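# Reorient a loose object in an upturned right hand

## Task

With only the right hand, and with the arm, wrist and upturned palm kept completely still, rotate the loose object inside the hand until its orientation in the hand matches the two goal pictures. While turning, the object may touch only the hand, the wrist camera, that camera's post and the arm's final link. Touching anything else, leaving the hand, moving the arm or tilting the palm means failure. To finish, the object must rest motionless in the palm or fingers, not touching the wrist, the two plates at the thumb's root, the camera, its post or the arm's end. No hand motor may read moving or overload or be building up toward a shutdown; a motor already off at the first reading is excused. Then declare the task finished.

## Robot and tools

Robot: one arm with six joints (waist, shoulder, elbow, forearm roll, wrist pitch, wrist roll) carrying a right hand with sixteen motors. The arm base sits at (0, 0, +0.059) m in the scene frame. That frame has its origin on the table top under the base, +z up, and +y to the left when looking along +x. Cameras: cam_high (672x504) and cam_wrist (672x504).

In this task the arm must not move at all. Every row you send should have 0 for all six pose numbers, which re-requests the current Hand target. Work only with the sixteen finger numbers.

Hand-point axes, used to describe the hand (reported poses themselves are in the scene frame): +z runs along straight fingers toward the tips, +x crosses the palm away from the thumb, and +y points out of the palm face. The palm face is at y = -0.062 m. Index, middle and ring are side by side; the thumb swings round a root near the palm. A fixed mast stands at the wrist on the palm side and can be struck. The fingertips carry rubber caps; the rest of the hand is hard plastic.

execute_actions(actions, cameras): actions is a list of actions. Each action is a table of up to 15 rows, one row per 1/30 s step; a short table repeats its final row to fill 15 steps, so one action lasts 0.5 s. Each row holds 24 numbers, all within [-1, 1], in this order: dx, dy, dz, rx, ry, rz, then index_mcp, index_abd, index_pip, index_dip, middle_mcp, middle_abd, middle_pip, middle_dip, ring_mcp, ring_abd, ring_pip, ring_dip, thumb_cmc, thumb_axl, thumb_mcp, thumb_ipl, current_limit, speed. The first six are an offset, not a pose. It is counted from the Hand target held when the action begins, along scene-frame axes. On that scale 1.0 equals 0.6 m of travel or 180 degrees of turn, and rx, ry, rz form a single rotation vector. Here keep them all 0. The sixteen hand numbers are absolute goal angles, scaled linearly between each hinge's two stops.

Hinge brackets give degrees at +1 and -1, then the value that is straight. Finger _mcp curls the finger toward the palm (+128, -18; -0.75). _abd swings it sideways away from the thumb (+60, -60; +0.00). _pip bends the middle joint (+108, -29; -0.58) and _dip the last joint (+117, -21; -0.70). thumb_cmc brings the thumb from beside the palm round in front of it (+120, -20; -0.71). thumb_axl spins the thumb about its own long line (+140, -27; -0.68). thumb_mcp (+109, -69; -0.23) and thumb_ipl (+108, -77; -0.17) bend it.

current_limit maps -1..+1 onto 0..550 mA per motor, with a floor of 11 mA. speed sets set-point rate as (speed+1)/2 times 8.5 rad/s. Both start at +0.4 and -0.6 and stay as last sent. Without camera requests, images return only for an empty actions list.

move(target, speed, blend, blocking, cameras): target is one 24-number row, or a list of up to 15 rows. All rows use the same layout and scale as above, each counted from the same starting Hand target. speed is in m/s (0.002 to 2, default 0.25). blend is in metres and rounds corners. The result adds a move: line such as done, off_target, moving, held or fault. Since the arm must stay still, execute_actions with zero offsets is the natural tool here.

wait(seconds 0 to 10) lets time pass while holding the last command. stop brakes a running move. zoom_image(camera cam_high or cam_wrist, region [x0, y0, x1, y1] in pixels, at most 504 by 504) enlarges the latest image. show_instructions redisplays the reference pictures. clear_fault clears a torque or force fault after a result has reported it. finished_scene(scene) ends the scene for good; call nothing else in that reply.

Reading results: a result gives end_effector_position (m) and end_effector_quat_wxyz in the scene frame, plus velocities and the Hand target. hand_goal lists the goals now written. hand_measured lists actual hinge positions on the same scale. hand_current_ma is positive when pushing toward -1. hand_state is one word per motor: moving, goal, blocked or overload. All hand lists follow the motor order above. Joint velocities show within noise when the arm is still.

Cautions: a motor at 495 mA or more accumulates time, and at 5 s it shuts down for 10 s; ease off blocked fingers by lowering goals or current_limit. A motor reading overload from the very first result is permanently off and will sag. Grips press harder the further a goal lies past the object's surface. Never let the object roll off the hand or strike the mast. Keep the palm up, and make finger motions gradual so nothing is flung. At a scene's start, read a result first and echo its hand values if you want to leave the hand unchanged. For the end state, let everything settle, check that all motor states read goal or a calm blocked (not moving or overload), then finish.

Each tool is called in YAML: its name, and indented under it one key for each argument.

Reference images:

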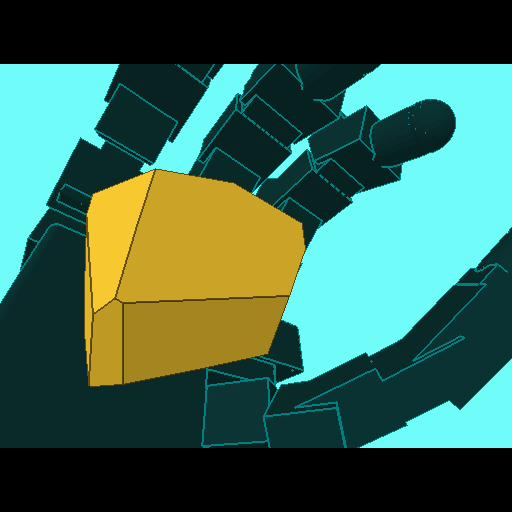

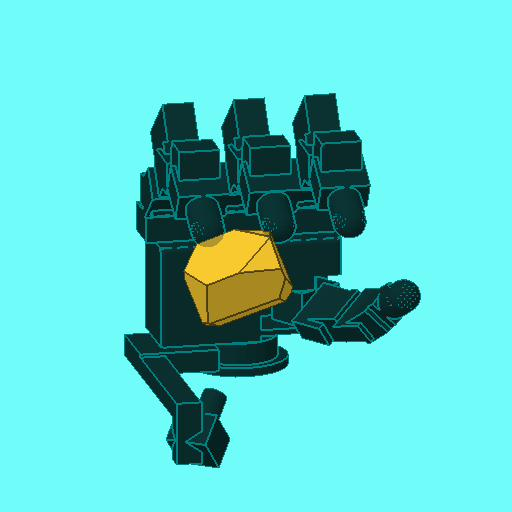

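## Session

execute_actions:
  actions: []
  cameras: ["all"]

show_instructions:

Scene clock: 0.00 s.
end_effector_position=(+0.7083, -0.0224, +0.5613) hand_goal=(-0.046, +0.000, +0.008, -0.280, -0.046, +0.000, +0.008, -0.280, -0.046, +0.000, +0.008, -0.280, +0.104, -0.266, -0.032, +0.018) hand_measured=(-0.058, +0.000, +0.006, -0.282, -0.058, +0.000, +0.006, -0.282, -0.060, +0.000, +0.006, -0.282, +0.094, -0.270, -0.034, +0.016) hand_current_ma=(-43, +0, -6, -6, -41, +0, -6, -6, -45, +0, -6, -6, -29, -10, -6, -5) hand_state=(goal, goal, goal, goal, goal, goal, goal, goal, goal, goal, goal, goal, goal, goal, goal, goal) hand_current_limit=0.40 hand_speed=-0.60 end_effector_quat_wxyz=(+0.708, +0.697, +0.087, +0.074)
Joint positions: [0.302 0.396 1.757 -1.555 1.616 -1.004]
Joint velocities: within noise
Joint torques (N m): no reading
Hand target: +0.7083, -0.0224, +0.5613; +0.708, +0.697, +0.087, +0.074

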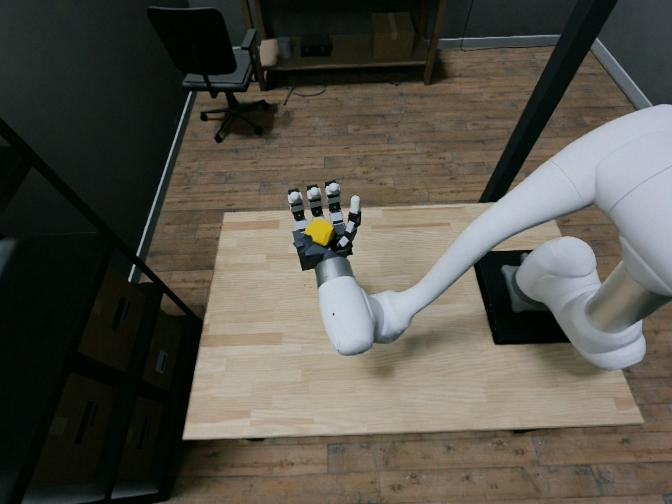

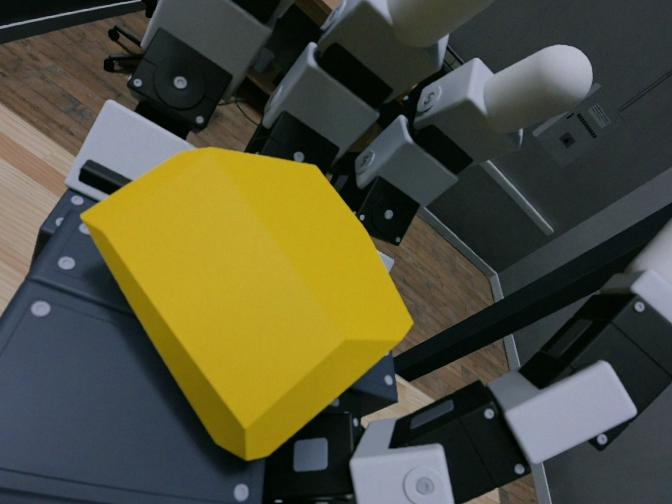

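Reference images for this scene: goal picture from the wrist camera place, goal picture looking into the palm.

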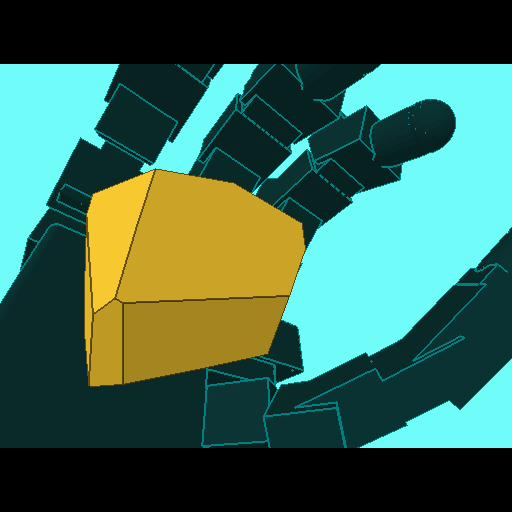

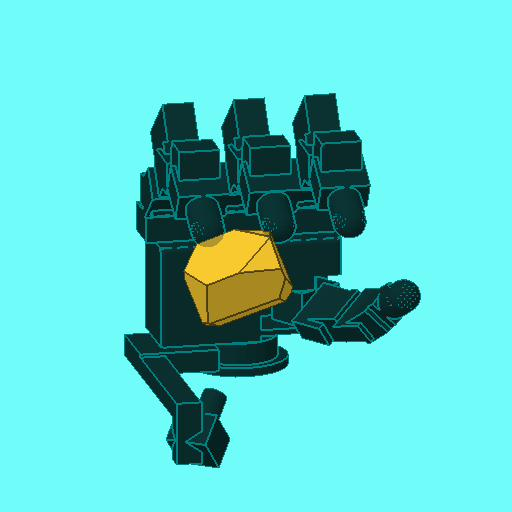

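zoom_image:
  camera: "cam_wrist"
  region: [60, 120, 430, 480]

zoom_image:
  camera: "cam_high"
  region: [275, 170, 375, 285]

Scaled by 1.362.

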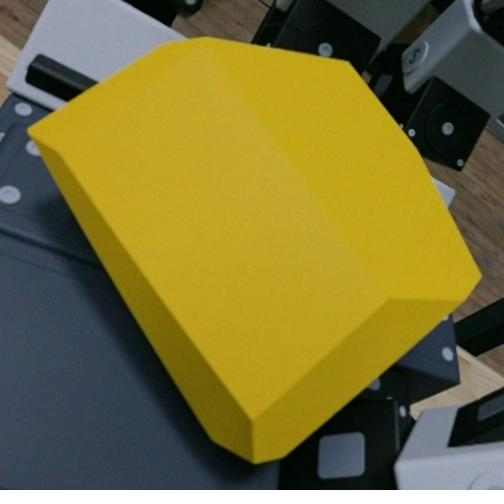

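Scaled by 4.383.

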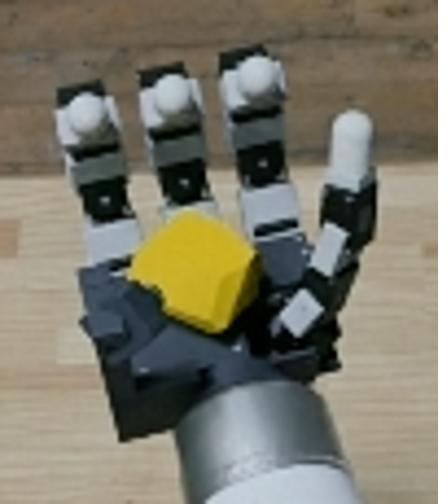

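zoom_image:
  camera: "cam_wrist"
  region: [180, 320, 340, 470]

zoom_image:
  camera: "cam_wrist"
  region: [60, 130, 260, 300]

zoom_image:
  camera: "cam_wrist"
  region: [260, 150, 430, 380]

zoom_image:
  camera: "cam_high"
  region: [298, 210, 342, 252]

Scaled by 3.150.

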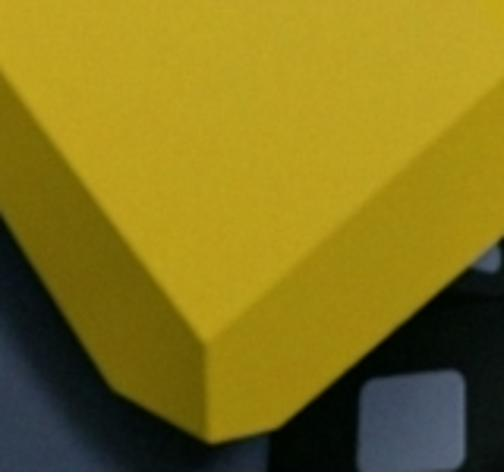

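Scaled by 2.520.

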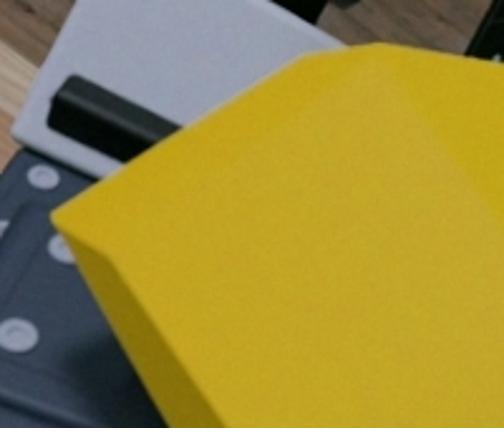

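Scaled by 2.191.

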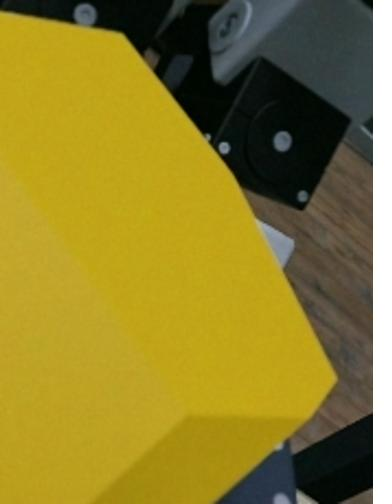

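Scaled by 11.455.

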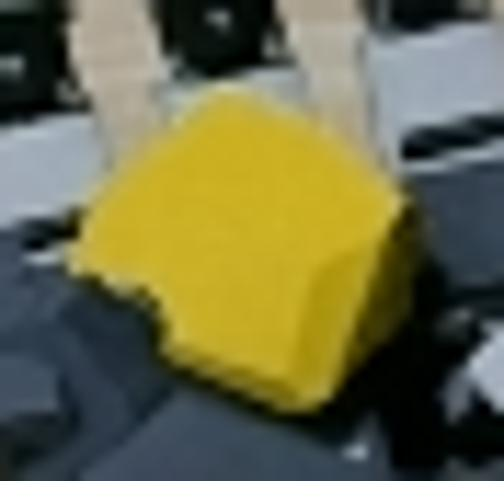

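execute_actions:
  actions:
    - [[0,0,0,0,0,0,-0.8,0,-0.578,-0.696,0.3,-0.4,0.08,-0.275,-0.4,0.2,0.2,0.1,0.104,-0.266,-0.032,0.018,0.1,-0.6]]
    - [[0,0,0,0,0,0,-0.8,0,-0.578,-0.696,0.492,-0.5,0.15,-0.271,-0.4,0.2,0.68,0.62,0.104,-0.266,-0.032,0.018,0.1,-0.7]]
  cameras: ["cam_wrist"]

Scene clock: 216.37 s.
end_effector_position=(+0.7083, -0.0224, +0.5613) hand_goal=(-0.800, +0.000, -0.578, -0.696, +0.492, -0.500, +0.150, -0.272, -0.400, +0.200, +0.680, +0.620, +0.104, -0.266, -0.032, +0.018) hand_measured=(-0.808, +0.000, -0.578, -0.694, +0.490, -0.498, +0.150, -0.274, -0.406, +0.198, +0.678, +0.618, +0.094, -0.270, -0.034, +0.016) hand_current_ma=(-23, +0, +0, +6, -6, +2, -2, -6, -16, -6, -4, -6, -29, -10, -6, -5) hand_state=(goal, goal, goal, goal, goal, goal, goal, goal, goal, goal, goal, goal, goal, goal, goal, goal) hand_current_limit=0.10 hand_speed=-0.70 end_effector_quat_wxyz=(+0.708, +0.697, +0.087, +0.074)
Joint positions: [0.302 0.396 1.757 -1.555 1.616 -1.004]
Joint torques (N m): [-0.22 -66.94 -30.94 -1.96 1.47 0.28]
Hand target: +0.7083, -0.0224, +0.5613; +0.708, +0.697, +0.087, +0.074
Off the commanded pose: 0.000 m, 0 deg.
Step readings (end_effector_position):
0: (+0.7083, -0.0224, +0.5613)
1: (+0.7083, -0.0224, +0.5613)
2: (+0.7083, -0.0224, +0.5613)
4: (+0.7083, -0.0224, +0.5613)
8: (+0.7083, -0.0224, +0.5613)
15: (+0.7083, -0.0224, +0.5613)
16: (+0.7083, -0.0224, +0.5613)
17: (+0.7083, -0.0224, +0.5613)
19: (+0.7083, -0.0224, +0.5613)
23: (+0.7083, -0.0224, +0.5613)
30: (+0.7083, -0.0224, +0.5613)
Images, in order (width x height): cam_wrist 672x504.

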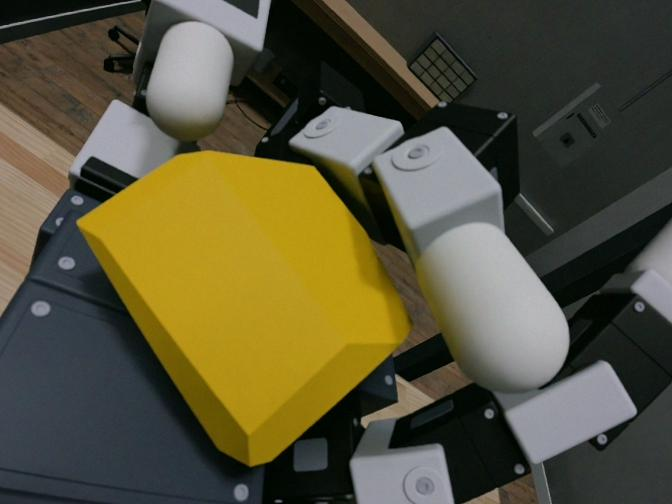

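execute_actions:
  actions:
    - [[0,0,0,0,0,0,-0.8,0,-0.578,-0.696,0.45,-0.35,0.2,-0.22,-0.4,0.2,0.68,0.62,0.104,-0.266,-0.032,0.018,0.1,-0.8]]
    - [[0,0,0,0,0,0,-0.8,0,-0.578,-0.696,0.392,-0.38,0.3,-0.15,-0.4,0.2,0.68,0.62,0.104,-0.266,-0.032,0.018,0.0,-0.85]]
    - [[0,0,0,0,0,0,-0.8,0,-0.578,-0.696,0.36,-0.4,0.42,-0.12,-0.4,0.2,0.68,0.62,0.104,-0.266,-0.032,0.018,0.0,-0.85]]
  cameras: ["cam_wrist"]

Scene clock: 226.37 s.
end_effector_position=(+0.7083, -0.0224, +0.5613) hand_goal=(-0.800, +0.000, -0.578, -0.696, +0.360, -0.400, +0.420, -0.120, -0.400, +0.200, +0.680, +0.620, +0.104, -0.266, -0.032, +0.018) hand_measured=(-0.808, +0.000, -0.578, -0.694, +0.352, -0.398, +0.388, -0.124, -0.406, +0.198, +0.678, +0.618, +0.094, -0.270, -0.034, +0.016) hand_current_ma=(-23, +0, +0, +6, -28, +4, -113, -10, -16, -6, -4, -6, -29, -10, -6, -5) hand_state=(goal, goal, goal, goal, goal, goal, blocked, goal, goal, goal, goal, goal, goal, goal, goal, goal) hand_current_limit=0.00 hand_speed=-0.85 end_effector_quat_wxyz=(+0.708, +0.697, +0.087, +0.074)
Joint positions: [0.302 0.396 1.757 -1.555 1.616 -1.004]
Joint torques (N m): [-0.23 -66.99 -30.96 -1.96 1.47 0.27]
Hand target: +0.7083, -0.0224, +0.5613; +0.708, +0.697, +0.087, +0.074
Off the commanded pose: 0.000 m, 0 deg.
Step readings (end_effector_position):
0: (+0.7083, -0.0224, +0.5613)
1: (+0.7083, -0.0224, +0.5613)
2: (+0.7083, -0.0224, +0.5613)
4: (+0.7083, -0.0224, +0.5613)
8: (+0.7083, -0.0224, +0.5613)
15: (+0.7083, -0.0224, +0.5613)
16: (+0.7083, -0.0224, +0.5613)
17: (+0.7083, -0.0224, +0.5613)
19: (+0.7083, -0.0224, +0.5613)
23: (+0.7083, -0.0224, +0.5613)
30: (+0.7083, -0.0224, +0.5613)
31: (+0.7083, -0.0224, +0.5613)
32: (+0.7083, -0.0224, +0.5613)
34: (+0.7083, -0.0224, +0.5613)
38: (+0.7083, -0.0224, +0.5613)
45: (+0.7083, -0.0224, +0.5613)
Images, in order (width x height): cam_wrist 672x504.

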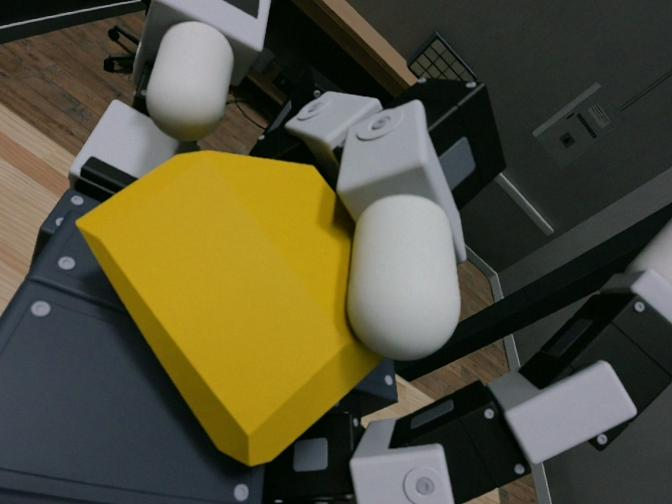

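execute_actions:
  actions:
    - [[0,0,0,0,0,0,-0.8,0,-0.578,-0.696,0.24,-0.4,0.504,-0.065,-0.23,0.2,0.683,0.616,0.104,-0.266,-0.032,0.018,0.0,-0.85]]
    - [[0,0,0,0,0,0,-0.8,0,-0.578,-0.696,0.136,-0.4,0.533,0.016,-0.19,0.2,0.72,0.54,0.104,-0.266,-0.032,0.018,0.0,-0.85]]
  cameras: ["cam_wrist"]

Scene clock: 234.27 s.
end_effector_position=(+0.7083, -0.0224, +0.5613) hand_goal=(-0.800, +0.000, -0.578, -0.696, +0.136, -0.400, +0.532, +0.016, -0.190, +0.200, +0.720, +0.540, +0.104, -0.266, -0.032, +0.018) hand_measured=(-0.808, +0.000, -0.578, -0.694, +0.136, -0.398, +0.512, -0.002, -0.212, +0.198, +0.718, +0.550, +0.094, -0.270, -0.034, +0.016) hand_current_ma=(-23, +0, +0, +6, -1, +4, -64, -61, -77, -6, -5, +28, -29, -10, -6, -5) hand_state=(goal, goal, goal, goal, goal, goal, goal, goal, blocked, goal, goal, goal, goal, goal, goal, goal) hand_current_limit=0.00 hand_speed=-0.85 end_effector_quat_wxyz=(+0.708, +0.697, +0.087, +0.074)
Joint positions: [0.302 0.396 1.757 -1.555 1.616 -1.004]
Joint torques (N m): [0.02 -67.08 -31.04 -1.98 1.48 0.27]
Hand target: +0.7083, -0.0224, +0.5613; +0.708, +0.697, +0.087, +0.074
Off the commanded pose: 0.000 m, 0 deg.
Step readings (end_effector_position):
0: (+0.7083, -0.0224, +0.5613)
1: (+0.7083, -0.0224, +0.5613)
2: (+0.7083, -0.0224, +0.5613)
4: (+0.7083, -0.0224, +0.5613)
8: (+0.7083, -0.0224, +0.5613)
15: (+0.7083, -0.0224, +0.5613)
16: (+0.7083, -0.0224, +0.5613)
17: (+0.7083, -0.0224, +0.5613)
19: (+0.7083, -0.0224, +0.5613)
23: (+0.7083, -0.0224, +0.5613)
30: (+0.7083, -0.0224, +0.5613)
Images, in order (width x height): cam_wrist 672x504.

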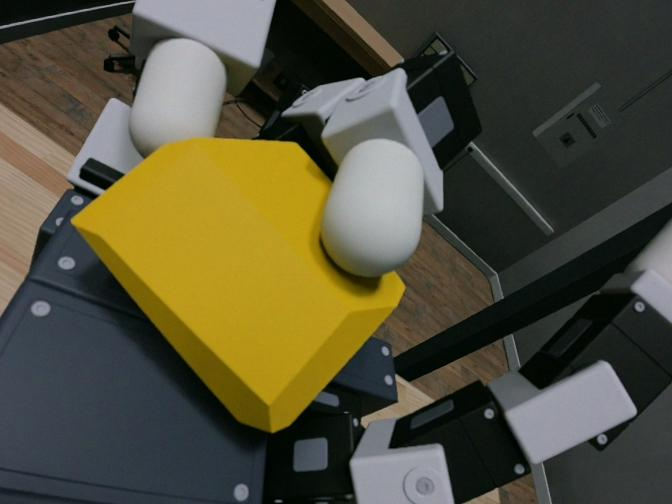

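execute_actions:
  actions:
    - [[0,0,0,0,0,0,-0.8,0,-0.578,-0.696,0.042,-0.4,0.527,0.12,-0.155,0.2,0.758,0.462,0.104,-0.266,-0.032,0.018,0.0,-0.85]]
    - [[0,0,0,0,0,0,-0.8,0,-0.578,-0.696,-0.034,-0.4,0.488,0.241,-0.1,0.2,0.78,0.385,0.104,-0.266,-0.032,0.018,0.0,-0.85]]
  cameras: ["cam_wrist"]

Scene clock: 239.13 s.
end_effector_position=(+0.7083, -0.0224, +0.5613) hand_goal=(-0.800, +0.000, -0.578, -0.696, -0.034, -0.400, +0.488, +0.240, -0.100, +0.200, +0.780, +0.384, +0.104, -0.266, -0.032, +0.018) hand_measured=(-0.808, +0.000, -0.578, -0.694, -0.036, -0.398, +0.484, +0.224, -0.112, +0.198, +0.780, +0.392, +0.094, -0.270, -0.034, +0.016) hand_current_ma=(-23, +0, +0, +6, -6, +4, -12, -52, -41, -6, +1, +22, -29, -10, -6, -5) hand_state=(goal, goal, goal, goal, goal, goal, goal, goal, goal, goal, goal, goal, goal, goal, goal, goal) hand_current_limit=0.00 hand_speed=-0.85 end_effector_quat_wxyz=(+0.708, +0.697, +0.087, +0.074)
Joint positions: [0.302 0.396 1.757 -1.555 1.616 -1.004]
Joint torques (N m): [-0.04 -66.89 -30.95 -1.95 1.49 0.31]
Hand target: +0.7083, -0.0224, +0.5613; +0.708, +0.697, +0.087, +0.074
Off the commanded pose: 0.000 m, 0 deg.
Step readings (end_effector_position):
0: (+0.7083, -0.0224, +0.5613)
1: (+0.7083, -0.0224, +0.5613)
2: (+0.7083, -0.0224, +0.5613)
4: (+0.7083, -0.0224, +0.5613)
8: (+0.7083, -0.0224, +0.5613)
15: (+0.7083, -0.0224, +0.5613)
16: (+0.7083, -0.0224, +0.5613)
17: (+0.7083, -0.0224, +0.5613)
19: (+0.7083, -0.0224, +0.5613)
23: (+0.7083, -0.0224, +0.5613)
30: (+0.7083, -0.0224, +0.5613)
Images, in order (width x height): cam_wrist 672x504.

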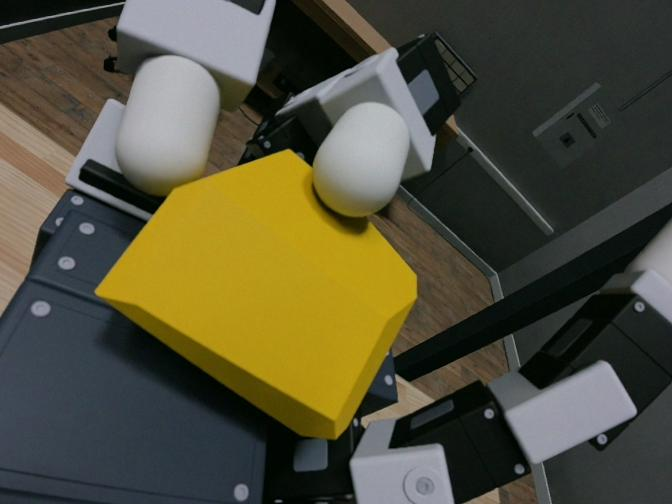

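execute_actions:
  actions:
    - [[0,0,0,0,0,0,-0.8,0,-0.578,-0.696,-0.034,-0.4,0.488,0.241,-0.053,0.2,0.806,0.307,0.104,-0.266,-0.032,0.018,0.0,-0.85]]
    - [[0,0,0,0,0,0,-0.8,0,-0.578,-0.696,-0.034,-0.4,0.488,0.241,0.03,0.2,0.815,0.22,0.104,-0.266,-0.032,0.018,0.0,-0.85]]
  cameras: ["cam_wrist"]

Scene clock: 245.43 s.
end_effector_position=(+0.7083, -0.0224, +0.5613) hand_goal=(-0.800, +0.000, -0.578, -0.696, -0.034, -0.400, +0.488, +0.240, +0.030, +0.200, +0.814, +0.220, +0.104, -0.266, -0.032, +0.018) hand_measured=(-0.808, +0.000, -0.578, -0.694, -0.036, -0.398, +0.484, +0.224, +0.018, +0.198, +0.814, +0.224, +0.094, -0.270, -0.034, +0.016) hand_current_ma=(-23, +0, +0, +6, -8, +4, -13, -50, -37, -6, -2, +12, -29, -10, -6, -5) hand_state=(goal, goal, goal, goal, goal, goal, goal, goal, goal, goal, goal, goal, goal, goal, goal, goal) hand_current_limit=0.00 hand_speed=-0.85 end_effector_quat_wxyz=(+0.708, +0.697, +0.087, +0.074)
Joint positions: [0.302 0.396 1.757 -1.555 1.616 -1.004]
Joint torques (N m): [-0.33 -66.9 -30.96 -1.97 1.48 0.28]
Hand target: +0.7083, -0.0224, +0.5613; +0.708, +0.697, +0.087, +0.074
Off the commanded pose: 0.000 m, 0 deg.
Step readings (end_effector_position):
0: (+0.7083, -0.0224, +0.5613)
1: (+0.7083, -0.0224, +0.5613)
2: (+0.7083, -0.0224, +0.5613)
4: (+0.7083, -0.0224, +0.5613)
8: (+0.7083, -0.0224, +0.5613)
15: (+0.7083, -0.0224, +0.5613)
16: (+0.7083, -0.0224, +0.5613)
17: (+0.7083, -0.0224, +0.5613)
19: (+0.7083, -0.0224, +0.5613)
23: (+0.7083, -0.0224, +0.5613)
30: (+0.7083, -0.0224, +0.5613)
Images, in order (width x height): cam_wrist 672x504.

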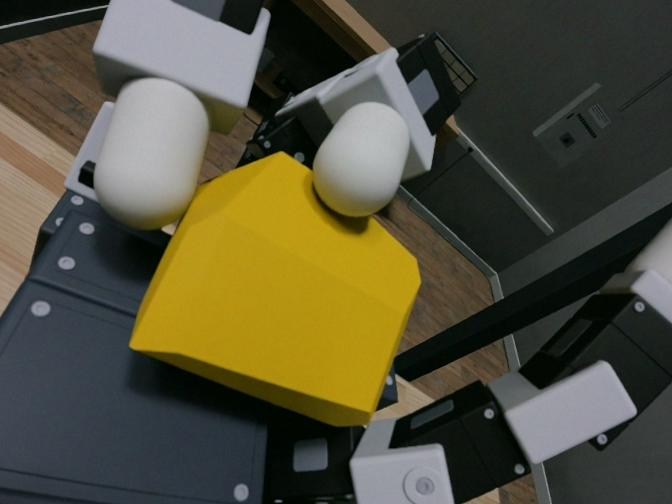

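zoom_image:
  camera: "cam_wrist"
  region: [100, 130, 440, 440]

Scaled by 1.482.

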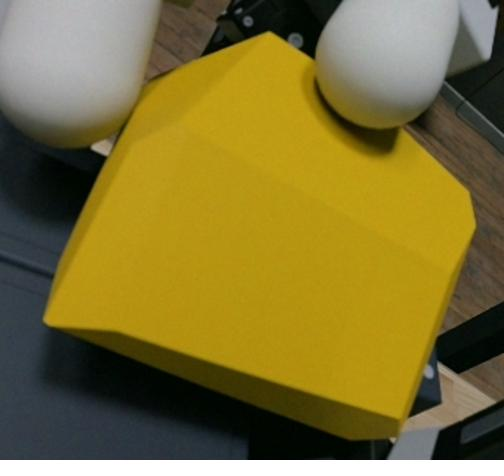

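execute_actions:
  actions:
    - [[0,0,0,0,0,0,-0.8,0,-0.578,-0.696,0.0,-0.4,0.3,0.18,-0.053,0.2,0.806,0.307,0.104,-0.266,-0.032,0.018,0.0,-0.8]]
    - [[0,0,0,0,0,0,-0.8,0,-0.578,-0.696,0.45,-0.5,-0.1,0.1,-0.155,0.2,0.758,0.462,0.104,-0.266,-0.032,0.018,0.0,-0.75]]
    - [[0,0,0,0,0,0,-0.8,0,-0.578,-0.696,0.4,-0.55,-0.05,0.3,-0.23,0.2,0.683,0.616,0.104,-0.266,-0.032,0.018,0.0,-0.8]]
    - [[0,0,0,0,0,0,-0.8,0,-0.578,-0.696,0.357,-0.55,0.07,0.458,-0.23,0.8,0.683,0.616,0.104,-0.266,-0.032,0.018,0.0,-0.85]]
    - [[0,0,0,0,0,0,-0.8,0,-0.578,-0.696,0.357,-0.55,0.07,0.458,-0.155,0.8,0.758,0.462,0.104,-0.266,-0.032,0.018,0.0,-0.85]]
  cameras: ["cam_wrist"]

Scene clock: 308.10 s.
end_effector_position=(+0.7083, -0.0224, +0.5613) hand_goal=(-0.800, +0.000, -0.578, -0.696, +0.356, -0.550, +0.070, +0.458, -0.156, +0.800, +0.758, +0.462, +0.104, -0.266, -0.032, +0.018) hand_measured=(-0.808, +0.000, -0.578, -0.694, +0.346, -0.548, +0.046, +0.416, -0.186, +0.792, +0.748, +0.472, +0.094, -0.270, -0.034, +0.016) hand_current_ma=(-23, +0, +0, +6, -34, +3, -85, -160, -115, -21, -29, +31, -29, -10, -6, -5) hand_state=(goal, goal, goal, goal, goal, goal, blocked, blocked, blocked, goal, goal, goal, goal, goal, goal, goal) hand_current_limit=0.00 hand_speed=-0.85 end_effector_quat_wxyz=(+0.708, +0.697, +0.087, +0.074)
Joint positions: [0.302 0.396 1.757 -1.555 1.616 -1.004]
Joint torques (N m): [-0.34 -66.94 -30.99 -1.95 1.47 0.27]
Hand target: +0.7083, -0.0224, +0.5613; +0.708, +0.697, +0.087, +0.074
Off the commanded pose: 0.000 m, 0 deg.
Step readings (end_effector_position):
0: (+0.7083, -0.0224, +0.5613)
1: (+0.7083, -0.0224, +0.5613)
2: (+0.7083, -0.0224, +0.5613)
4: (+0.7083, -0.0224, +0.5613)
8: (+0.7083, -0.0224, +0.5613)
15: (+0.7083, -0.0224, +0.5613)
16: (+0.7083, -0.0224, +0.5613)
17: (+0.7083, -0.0224, +0.5613)
19: (+0.7083, -0.0224, +0.5613)
23: (+0.7083, -0.0224, +0.5613)
30: (+0.7083, -0.0224, +0.5613)
31: (+0.7083, -0.0224, +0.5613)
32: (+0.7083, -0.0224, +0.5613)
34: (+0.7083, -0.0224, +0.5613)
38: (+0.7083, -0.0224, +0.5613)
45: (+0.7083, -0.0224, +0.5613)
46: (+0.7083, -0.0224, +0.5613)
47: (+0.7083, -0.0224, +0.5613)
49: (+0.7083, -0.0224, +0.5613)
53: (+0.7083, -0.0224, +0.5613)
60: (+0.7083, -0.0224, +0.5613)
61: (+0.7083, -0.0224, +0.5613)
62: (+0.7083, -0.0224, +0.5613)
64: (+0.7083, -0.0224, +0.5613)
68: (+0.7083, -0.0224, +0.5613)
75: (+0.7083, -0.0224, +0.5613)
Images, in order (width x height): cam_wrist 672x504.

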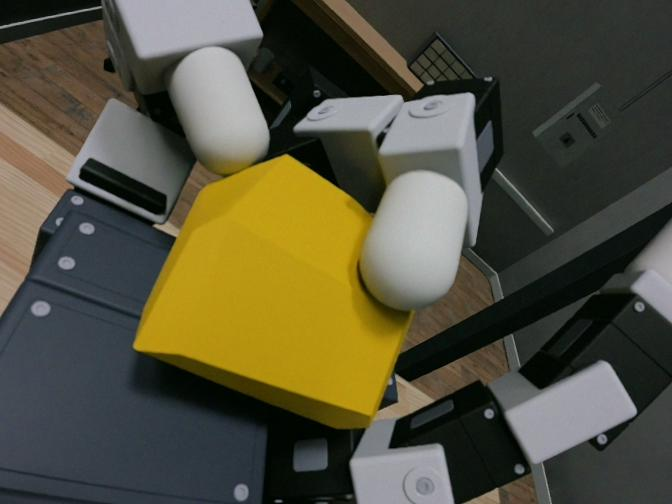

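execute_actions:
  actions:
    - [[0,0,0,0,0,0,-0.8,0,-0.578,-0.696,0.237,-0.5,0.107,0.549,-0.155,0.8,0.758,0.462,0.104,-0.266,-0.032,0.018,0.0,-0.85]]
    - [[0,0,0,0,0,0,-0.8,0,-0.578,-0.696,0.152,-0.5,0.072,0.674,-0.155,0.8,0.758,0.462,0.104,-0.266,-0.032,0.018,0.0,-0.85]]
  cameras: ["cam_wrist"]

Scene clock: 312.73 s.
end_effector_position=(+0.7083, -0.0224, +0.5613) hand_goal=(-0.800, +0.000, -0.578, -0.696, +0.152, -0.500, +0.072, +0.674, -0.156, +0.800, +0.758, +0.462, +0.104, -0.266, -0.032, +0.018) hand_measured=(-0.808, +0.000, -0.578, -0.694, +0.150, -0.502, +0.062, +0.648, -0.172, +0.798, +0.754, +0.466, +0.094, -0.270, -0.034, +0.016) hand_current_ma=(-23, +0, +0, +6, -8, -5, -28, -95, -56, -6, -10, +10, -29, -10, -6, -5) hand_state=(goal, goal, goal, goal, goal, goal, goal, blocked, goal, goal, goal, goal, goal, goal, goal, goal) hand_current_limit=0.00 hand_speed=-0.85 end_effector_quat_wxyz=(+0.708, +0.697, +0.087, +0.074)
Joint positions: [0.302 0.396 1.757 -1.555 1.616 -1.004]
Joint torques (N m): [-0.25 -66.84 -30.99 -1.98 1.49 0.27]
Hand target: +0.7083, -0.0224, +0.5613; +0.708, +0.697, +0.087, +0.074
Off the commanded pose: 0.000 m, 0 deg.
Step readings (end_effector_position):
0: (+0.7083, -0.0224, +0.5613)
1: (+0.7083, -0.0224, +0.5613)
2: (+0.7083, -0.0224, +0.5613)
4: (+0.7083, -0.0224, +0.5613)
8: (+0.7083, -0.0224, +0.5613)
15: (+0.7083, -0.0224, +0.5613)
16: (+0.7083, -0.0224, +0.5613)
17: (+0.7083, -0.0224, +0.5613)
19: (+0.7083, -0.0224, +0.5613)
23: (+0.7083, -0.0224, +0.5613)
30: (+0.7083, -0.0224, +0.5613)
Images, in order (width x height): cam_wrist 672x504.

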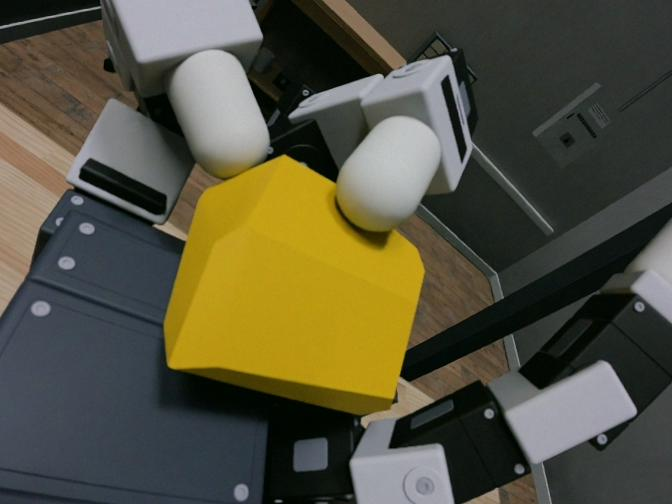

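zoom_image:
  camera: "cam_wrist"
  region: [130, 130, 450, 430]

Scaled by 1.575.

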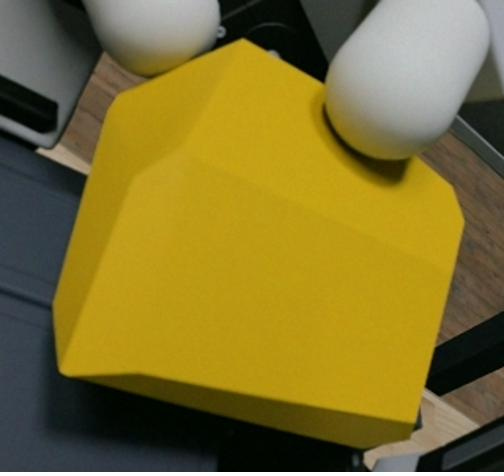

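execute_actions:
  actions:
    - [[0,0,0,0,0,0,-0.6,0.5,0.3,0.3,0.2,-0.5,-0.1,0.3,-0.3,0.6,0.7,0.6,0.104,-0.266,-0.032,0.018,0.0,-0.6]]
    - [[0,0,0,0,0,0,-0.4,0.55,0.68,0.62,0.2,-0.3,-0.1,0.3,-0.4,0.2,0.68,0.62,0.104,-0.266,-0.032,0.018,0.0,-0.6]]
    - [[0,0,0,0,0,0,-0.23,0.55,0.683,0.616,0.2,-0.2,-0.1,0.3,-0.4,0.1,0.68,0.62,0.104,-0.266,-0.032,0.018,0.0,-0.75]]
    - [[0,0,0,0,0,0,-0.053,0.55,0.806,0.307,0.2,-0.2,-0.1,0.3,-0.4,0.1,0.68,0.62,0.104,-0.266,-0.032,0.018,0.0,-0.8]]
  cameras: ["cam_wrist"]

Scene clock: 339.03 s.
end_effector_position=(+0.7083, -0.0224, +0.5613) hand_goal=(-0.054, +0.550, +0.806, +0.306, +0.200, -0.200, -0.100, +0.300, -0.400, +0.100, +0.680, +0.620, +0.104, -0.266, -0.032, +0.018) hand_measured=(-0.326, +0.538, +0.806, +0.312, +0.220, -0.186, -0.094, +0.304, -0.404, +0.104, +0.684, +0.618, +0.094, -0.270, -0.034, +0.016) hand_current_ma=(-275, -33, +0, +19, +68, +42, +17, +8, -11, +8, +9, -6, -29, -10, -6, -5) hand_state=(blocked, goal, goal, goal, goal, goal, goal, goal, goal, goal, goal, goal, goal, goal, goal, goal) hand_current_limit=0.00 hand_speed=-0.80 end_effector_quat_wxyz=(+0.708, +0.697, +0.087, +0.074)
Joint positions: [0.302 0.396 1.757 -1.555 1.616 -1.004]
Joint torques (N m): [-0.09 -66.87 -30.97 -1.95 1.47 0.28]
Hand target: +0.7083, -0.0224, +0.5613; +0.708, +0.697, +0.087, +0.074
Off the commanded pose: 0.000 m, 0 deg.
Step readings (end_effector_position):
0: (+0.7083, -0.0224, +0.5613)
1: (+0.7083, -0.0224, +0.5613)
2: (+0.7083, -0.0224, +0.5613)
4: (+0.7083, -0.0224, +0.5613)
8: (+0.7083, -0.0224, +0.5613)
15: (+0.7083, -0.0224, +0.5613)
16: (+0.7083, -0.0224, +0.5613)
17: (+0.7083, -0.0224, +0.5613)
19: (+0.7083, -0.0224, +0.5613)
23: (+0.7083, -0.0224, +0.5613)
30: (+0.7083, -0.0224, +0.5613)
31: (+0.7083, -0.0224, +0.5613)
32: (+0.7083, -0.0224, +0.5613)
34: (+0.7083, -0.0224, +0.5613)
38: (+0.7083, -0.0224, +0.5613)
45: (+0.7083, -0.0224, +0.5613)
46: (+0.7083, -0.0224, +0.5613)
47: (+0.7083, -0.0224, +0.5613)
49: (+0.7083, -0.0224, +0.5613)
53: (+0.7083, -0.0224, +0.5613)
60: (+0.7083, -0.0224, +0.5613)
Images, in order (width x height): cam_wrist 672x504.

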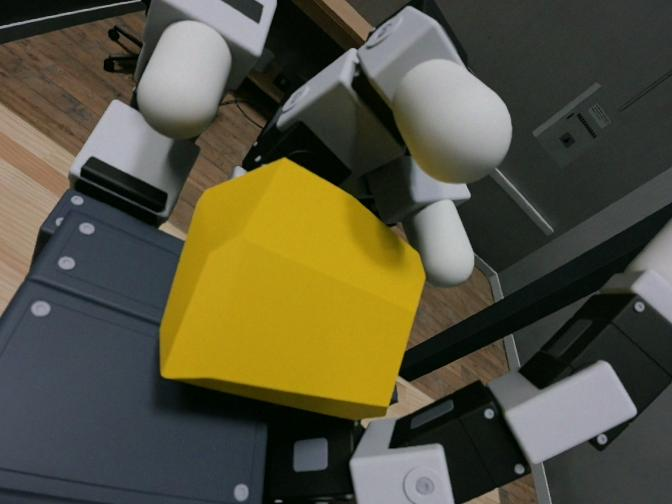

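zoom_image:
  camera: "cam_wrist"
  region: [330, 60, 530, 300]

execute_actions:
  actions:
    - [[0,0,0,0,0,0,-0.4,0.55,0.68,0.62,0.2,0.0,-0.1,0.3,-0.4,0.1,0.68,0.62,0.104,-0.266,-0.032,0.018,0.0,-0.75]]
  cameras: ["cam_wrist", "cam_high"]

Scaled by 2.100.

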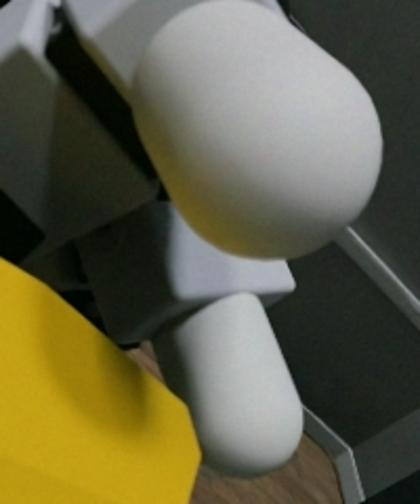

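Scene clock: 351.93 s.
end_effector_position=(+0.7083, -0.0224, +0.5613) hand_goal=(-0.400, +0.550, +0.680, +0.620, +0.200, +0.000, -0.100, +0.300, -0.400, +0.100, +0.680, +0.620, +0.104, -0.266, -0.032, +0.018) hand_measured=(-0.404, +0.548, +0.684, +0.618, +0.200, -0.002, -0.096, +0.304, -0.404, +0.104, +0.684, +0.618, +0.094, -0.270, -0.034, +0.016) hand_current_ma=(-10, -5, +10, -6, -1, -6, +9, +8, -11, +8, +9, -6, -29, -10, -6, -5) hand_state=(goal, goal, goal, goal, goal, goal, goal, goal, goal, goal, goal, goal, goal, goal, goal, goal) hand_current_limit=0.00 hand_speed=-0.75 end_effector_quat_wxyz=(+0.708, +0.697, +0.087, +0.074)
Joint positions: [0.302 0.396 1.757 -1.555 1.616 -1.004]
Joint torques (N m): [-0.17 -67.11 -30.98 -1.96 1.5 0.3]
Hand target: +0.7083, -0.0224, +0.5613; +0.708, +0.697, +0.087, +0.074
Off the commanded pose: 0.000 m, 0 deg.
Step readings (end_effector_position):
0: (+0.7083, -0.0224, +0.5613)
1: (+0.7083, -0.0224, +0.5613)
2: (+0.7083, -0.0224, +0.5613)
4: (+0.7083, -0.0224, +0.5613)
8: (+0.7083, -0.0224, +0.5613)
15: (+0.7083, -0.0224, +0.5613)

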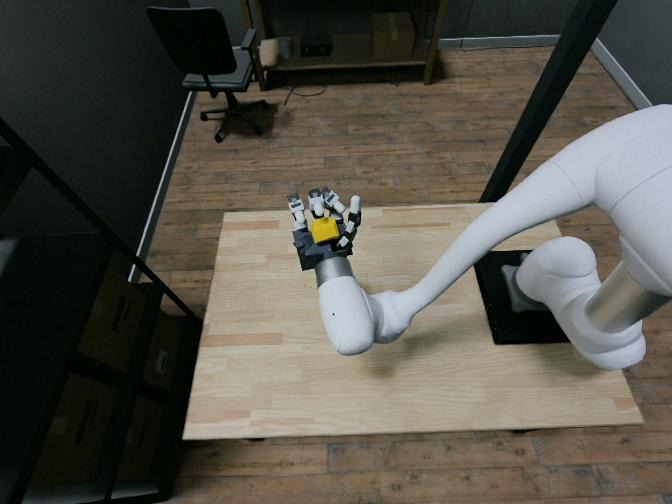

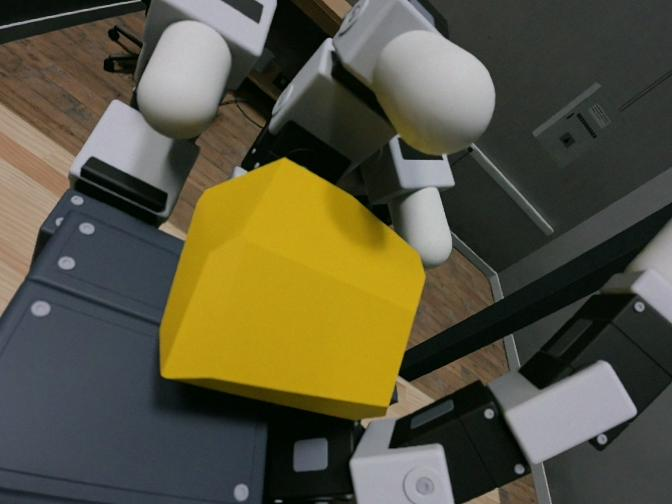

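execute_actions:
  actions:
    - [[0,0,0,0,0,0,-0.23,0.55,0.683,0.616,0.2,0.15,-0.1,0.3,-0.4,0.1,0.68,0.62,0.104,-0.266,-0.032,0.018,0.0,-0.75]]
    - [[0,0,0,0,0,0,-0.053,0.55,0.806,0.307,0.2,0.15,-0.1,0.3,-0.4,0.1,0.68,0.62,0.104,-0.266,-0.032,0.018,0.0,-0.8]]
    - [[0,0,0,0,0,0,-0.02,0.4,0.81,0.27,0.2,0.15,-0.1,0.3,-0.4,0.1,0.68,0.62,0.104,-0.266,-0.032,0.018,0.0,-0.8]]
  cameras: ["cam_wrist"]

Scene clock: 371.43 s.
end_effector_position=(+0.7083, -0.0224, +0.5613) hand_goal=(-0.020, +0.400, +0.810, +0.270, +0.200, +0.150, -0.100, +0.300, -0.400, +0.100, +0.680, +0.620, +0.104, -0.266, -0.032, +0.018) hand_measured=(-0.030, +0.404, +0.810, +0.274, +0.200, +0.148, -0.096, +0.304, -0.404, +0.104, +0.684, +0.618, +0.094, -0.270, -0.034, +0.016) hand_current_ma=(-29, +8, -2, +9, -1, -5, +9, +8, -11, +8, +9, -6, -29, -10, -6, -5) hand_state=(goal, goal, goal, goal, goal, goal, goal, goal, goal, goal, goal, goal, goal, goal, goal, goal) hand_current_limit=0.00 hand_speed=-0.80 end_effector_quat_wxyz=(+0.708, +0.697, +0.087, +0.074)
Joint positions: [0.302 0.396 1.757 -1.555 1.616 -1.004]
Joint torques (N m): [-0.13 -67.07 -30.88 -1.96 1.45 0.29]
Hand target: +0.7083, -0.0224, +0.5613; +0.708, +0.697, +0.087, +0.074
Off the commanded pose: 0.000 m, 0 deg.
Step readings (end_effector_position):
0: (+0.7083, -0.0224, +0.5613)
1: (+0.7083, -0.0224, +0.5613)
2: (+0.7083, -0.0224, +0.5613)
4: (+0.7083, -0.0224, +0.5613)
8: (+0.7083, -0.0224, +0.5613)
15: (+0.7083, -0.0224, +0.5613)
16: (+0.7083, -0.0224, +0.5613)
17: (+0.7083, -0.0224, +0.5613)
19: (+0.7083, -0.0224, +0.5613)
23: (+0.7083, -0.0224, +0.5613)
30: (+0.7083, -0.0224, +0.5613)
31: (+0.7083, -0.0224, +0.5613)
32: (+0.7083, -0.0224, +0.5613)
34: (+0.7083, -0.0224, +0.5613)
38: (+0.7083, -0.0224, +0.5613)
45: (+0.7083, -0.0224, +0.5613)
Images, in order (width x height): cam_wrist 672x504.

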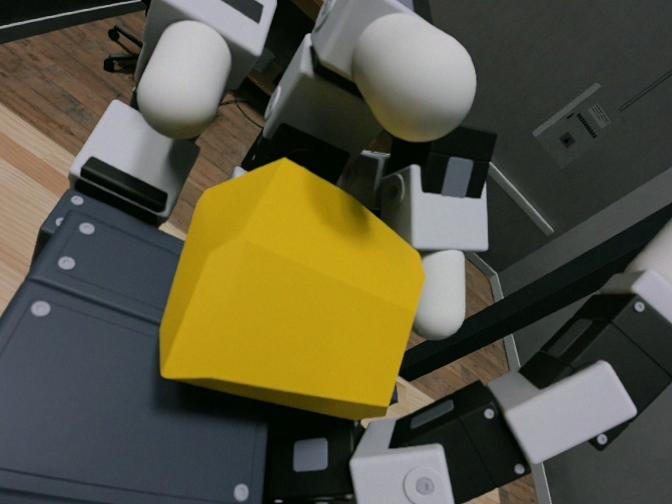

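execute_actions:
  actions:
    - [[0,0,0,0,0,0,-0.8,0,0,0,0,0,0,0,0,0,0,0,0,0,0,0,0,-0.8]]
  cameras: []

Scene clock: 375.70 s.
end_effector_position=(+0.7083, -0.0224, +0.5613) hand_goal=(-0.800, +0.000, +0.000, +0.000, +0.000, +0.000, +0.000, +0.000, +0.000, +0.000, +0.000, +0.000, +0.000, +0.000, +0.000, +0.000) hand_measured=(-0.806, +0.002, +0.000, +0.002, -0.002, +0.002, -0.002, +0.004, -0.012, +0.004, +0.002, +0.004, -0.002, -0.004, -0.002, +0.002) hand_current_ma=(-21, +6, +1, +7, -6, +6, -5, +8, -37, +7, +7, +9, -5, -11, -9, +6) hand_state=(goal, goal, goal, goal, goal, goal, goal, goal, goal, goal, goal, goal, goal, goal, goal, goal) hand_current_limit=0.00 hand_speed=-0.80 end_effector_quat_wxyz=(+0.708, +0.697, +0.087, +0.074)
Joint positions: [0.302 0.396 1.757 -1.555 1.616 -1.004]
Joint torques (N m): [-0.18 -67.12 -31.02 -1.96 1.48 0.3]
Hand target: +0.7083, -0.0224, +0.5613; +0.708, +0.697, +0.087, +0.074
Off the commanded pose: 0.000 m, 0 deg.
Step readings (end_effector_position):
0: (+0.7083, -0.0224, +0.5613)
1: (+0.7083, -0.0224, +0.5613)
2: (+0.7083, -0.0224, +0.5613)
4: (+0.7083, -0.0224, +0.5613)
8: (+0.7083, -0.0224, +0.5613)
15: (+0.7083, -0.0224, +0.5613)
No camera images: "cameras" was empty.

wait:
  seconds: 0.1
  cameras: ["all"]

Scene clock: 379.90 s.
end_effector_position=(+0.7083, -0.0224, +0.5613) hand_goal=(-0.800, +0.000, +0.000, +0.000, +0.000, +0.000, +0.000, +0.000, +0.000, +0.000, +0.000, +0.000, +0.000, +0.000, +0.000, +0.000) hand_measured=(-0.806, +0.002, +0.000, +0.002, -0.002, +0.002, -0.002, +0.004, -0.012, +0.004, +0.002, +0.004, -0.002, -0.004, -0.002, +0.002) hand_current_ma=(-21, +6, +1, +7, -6, +6, -5, +8, -37, +7, +7, +9, -5, -11, -9, +6) hand_state=(goal, goal, goal, goal, goal, goal, goal, goal, goal, goal, goal, goal, goal, goal, goal, goal) hand_current_limit=0.00 hand_speed=-0.80 end_effector_quat_wxyz=(+0.708, +0.697, +0.087, +0.074)
Joint positions: [0.302 0.396 1.757 -1.555 1.616 -1.004]
Joint torques (N m): [-0.38 -66.8 -30.85 -1.96 1.49 0.29]
Hand target: +0.7083, -0.0224, +0.5613; +0.708, +0.697, +0.087, +0.074
Off the commanded pose: 0.000 m, 0 deg.
wait: 0.10 s; at rest from the start

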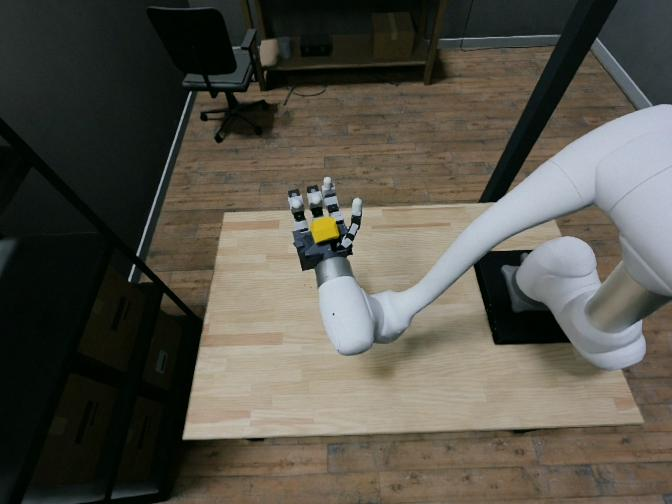

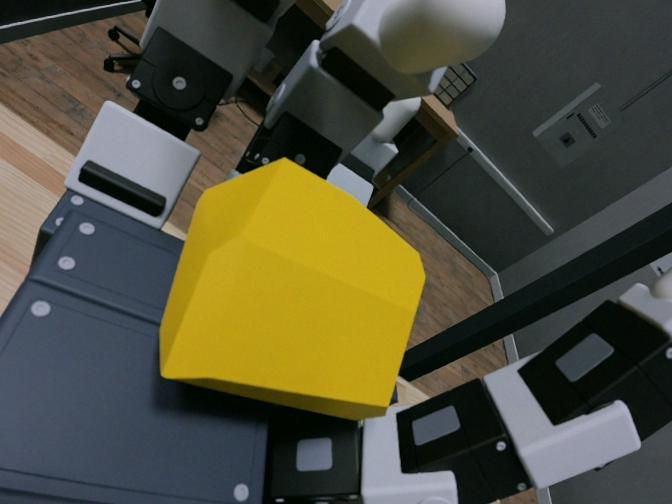

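execute_actions:
  actions:
    - [[0,0,0,0,0,0,-0.6,0.5,0.3,0.3,0.0,0.1,0.0,0.0,0.0,0.0,0.0,0.0,0.0,0.0,0.0,0.0,0.0,-0.6]]
    - [[0,0,0,0,0,0,-0.4,0.55,0.68,0.62,0.0,0.1,0.0,0.0,0.0,0.0,0.0,0.0,0.0,0.0,0.0,0.0,0.0,-0.6]]
    - [[0,0,0,0,0,0,-0.23,0.55,0.683,0.616,0.0,0.1,0.0,0.0,0.0,0.0,0.0,0.0,0.0,0.0,0.0,0.0,0.0,-0.75]]
    - [[0,0,0,0,0,0,-0.053,0.55,0.806,0.307,0.0,0.1,0.0,0.0,0.0,0.0,0.0,0.0,0.0,0.0,0.0,0.0,0.0,-0.8]]
    - [[0,0,0,0,0,0,0.008,0.2,0.816,0.232,0.0,0.1,0.0,0.0,0.0,0.0,0.0,0.0,0.0,0.0,0.0,0.0,0.0,-0.85]]
    - [[0,0,0,0,0,0,0.008,0.0,0.816,0.232,0.0,0.1,0.0,0.0,0.0,0.0,0.0,0.0,0.0,0.0,0.0,0.0,0.0,-0.85]]
  cameras: ["cam_wrist"]

Scene clock: 392.67 s.
end_effector_position=(+0.7083, -0.0224, +0.5613) hand_goal=(+0.008, +0.000, +0.816, +0.232, +0.000, +0.100, +0.000, +0.000, +0.000, +0.000, +0.000, +0.000, +0.000, +0.000, +0.000, +0.000) hand_measured=(+0.000, +0.002, +0.816, +0.236, -0.002, +0.104, -0.002, +0.004, -0.012, +0.004, +0.002, +0.004, -0.002, -0.004, -0.002, +0.002) hand_current_ma=(-27, +6, -1, +9, -6, +8, -4, +8, -37, +7, +7, +9, -5, -11, -9, +6) hand_state=(goal, goal, goal, goal, goal, goal, goal, goal, goal, goal, goal, goal, goal, goal, goal, goal) hand_current_limit=0.00 hand_speed=-0.85 end_effector_quat_wxyz=(+0.708, +0.697, +0.087, +0.074)
Joint positions: [0.302 0.396 1.757 -1.555 1.616 -1.004]
Joint torques (N m): [-0.27 -66.96 -31.01 -1.92 1.47 0.29]
Hand target: +0.7083, -0.0224, +0.5613; +0.708, +0.697, +0.087, +0.074
Off the commanded pose: 0.000 m, 0 deg.
Step readings (end_effector_position):
0: (+0.7083, -0.0224, +0.5613)
1: (+0.7083, -0.0224, +0.5613)
2: (+0.7083, -0.0224, +0.5613)
4: (+0.7083, -0.0224, +0.5613)
8: (+0.7083, -0.0224, +0.5613)
15: (+0.7083, -0.0224, +0.5613)
16: (+0.7083, -0.0224, +0.5613)
17: (+0.7083, -0.0224, +0.5613)
19: (+0.7083, -0.0224, +0.5613)
23: (+0.7083, -0.0224, +0.5613)
30: (+0.7083, -0.0224, +0.5613)
31: (+0.7083, -0.0224, +0.5613)
32: (+0.7083, -0.0224, +0.5613)
34: (+0.7083, -0.0224, +0.5613)
38: (+0.7083, -0.0224, +0.5613)
45: (+0.7083, -0.0224, +0.5613)
46: (+0.7083, -0.0224, +0.5613)
47: (+0.7083, -0.0224, +0.5613)
49: (+0.7083, -0.0224, +0.5613)
53: (+0.7083, -0.0224, +0.5613)
60: (+0.7083, -0.0224, +0.5613)
61: (+0.7083, -0.0224, +0.5613)
62: (+0.7083, -0.0224, +0.5613)
64: (+0.7083, -0.0224, +0.5613)
68: (+0.7083, -0.0224, +0.5613)
75: (+0.7083, -0.0224, +0.5613)
76: (+0.7083, -0.0224, +0.5613)
77: (+0.7083, -0.0224, +0.5613)
79: (+0.7083, -0.0224, +0.5613)
83: (+0.7083, -0.0224, +0.5613)
90: (+0.7083, -0.0224, +0.5613)
Images, in order (width x height): cam_wrist 672x504.

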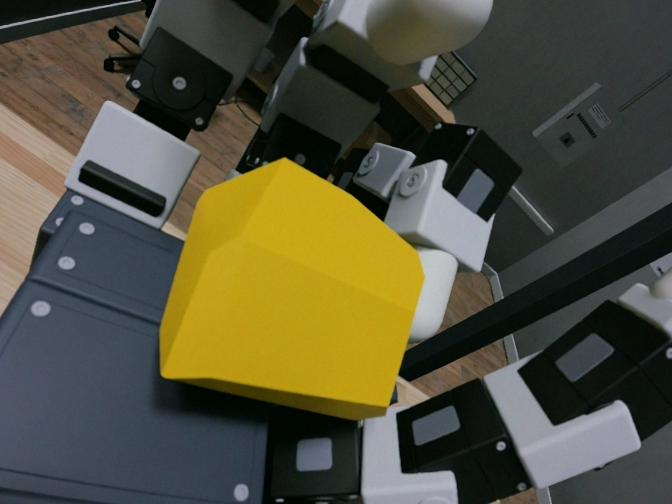

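execute_actions:
  actions:
    - [[0,0,0,0,0,0,0.008,-0.2,0.816,0.232,0.0,0.1,0.0,0.0,0.0,0.0,0.0,0.0,0.0,0.0,0.0,0.0,0.0,-0.85]]
    - [[0,0,0,0,0,0,0.008,-0.4,0.816,0.232,0.0,0.2,0.0,0.0,0.0,0.0,0.0,0.0,0.0,0.0,0.0,0.0,0.0,-0.85]]
    - [[0,0,0,0,0,0,0.008,-0.55,0.816,0.232,0.0,0.2,0.0,0.0,0.0,0.0,0.0,0.0,0.0,0.0,0.0,0.0,0.0,-0.85]]
  cameras: ["cam_wrist"]

Scene clock: 402.27 s.
end_effector_position=(+0.7083, -0.0224, +0.5613) hand_goal=(+0.008, -0.550, +0.816, +0.232, +0.000, +0.200, +0.000, +0.000, +0.000, +0.000, +0.000, +0.000, +0.000, +0.000, +0.000, +0.000) hand_measured=(+0.002, -0.546, +0.818, +0.236, -0.002, +0.198, -0.002, +0.004, -0.012, +0.004, +0.002, +0.004, -0.002, -0.004, -0.002, +0.002) hand_current_ma=(-21, +10, +3, +9, -6, -4, -4, +8, -37, +7, +7, +9, -5, -11, -9, +6) hand_state=(goal, goal, goal, goal, goal, goal, goal, goal, goal, goal, goal, goal, goal, goal, goal, goal) hand_current_limit=0.00 hand_speed=-0.85 end_effector_quat_wxyz=(+0.708, +0.697, +0.087, +0.074)
Joint positions: [0.302 0.396 1.757 -1.555 1.616 -1.004]
Joint torques (N m): [-0.3 -67.04 -31 -1.93 1.47 0.33]
Hand target: +0.7083, -0.0224, +0.5613; +0.708, +0.697, +0.087, +0.074
Off the commanded pose: 0.000 m, 0 deg.
Step readings (end_effector_position):
0: (+0.7083, -0.0224, +0.5613)
1: (+0.7083, -0.0224, +0.5613)
2: (+0.7083, -0.0224, +0.5613)
4: (+0.7083, -0.0224, +0.5613)
8: (+0.7083, -0.0224, +0.5613)
15: (+0.7083, -0.0224, +0.5613)
16: (+0.7083, -0.0224, +0.5613)
17: (+0.7083, -0.0224, +0.5613)
19: (+0.7083, -0.0224, +0.5613)
23: (+0.7083, -0.0224, +0.5613)
30: (+0.7083, -0.0224, +0.5613)
31: (+0.7083, -0.0224, +0.5613)
32: (+0.7083, -0.0224, +0.5613)
34: (+0.7083, -0.0224, +0.5613)
38: (+0.7083, -0.0224, +0.5613)
45: (+0.7083, -0.0224, +0.5613)
Images, in order (width x height): cam_wrist 672x504.

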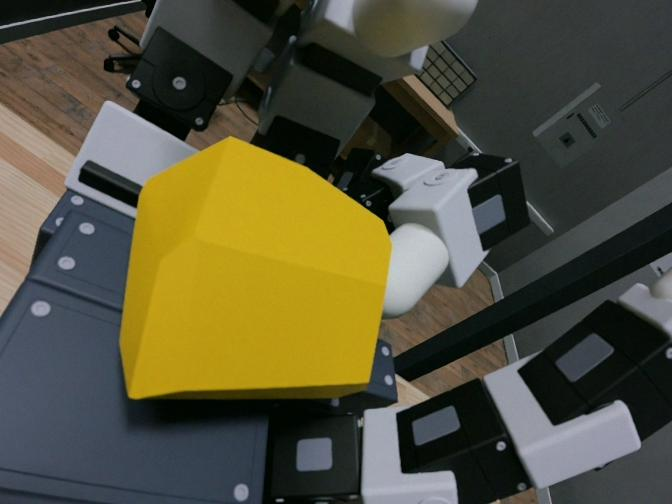

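zoom_image:
  camera: "cam_wrist"
  region: [100, 120, 420, 420]

Scaled by 1.575.

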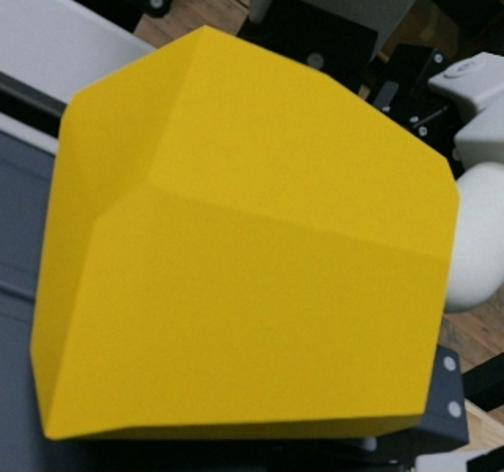

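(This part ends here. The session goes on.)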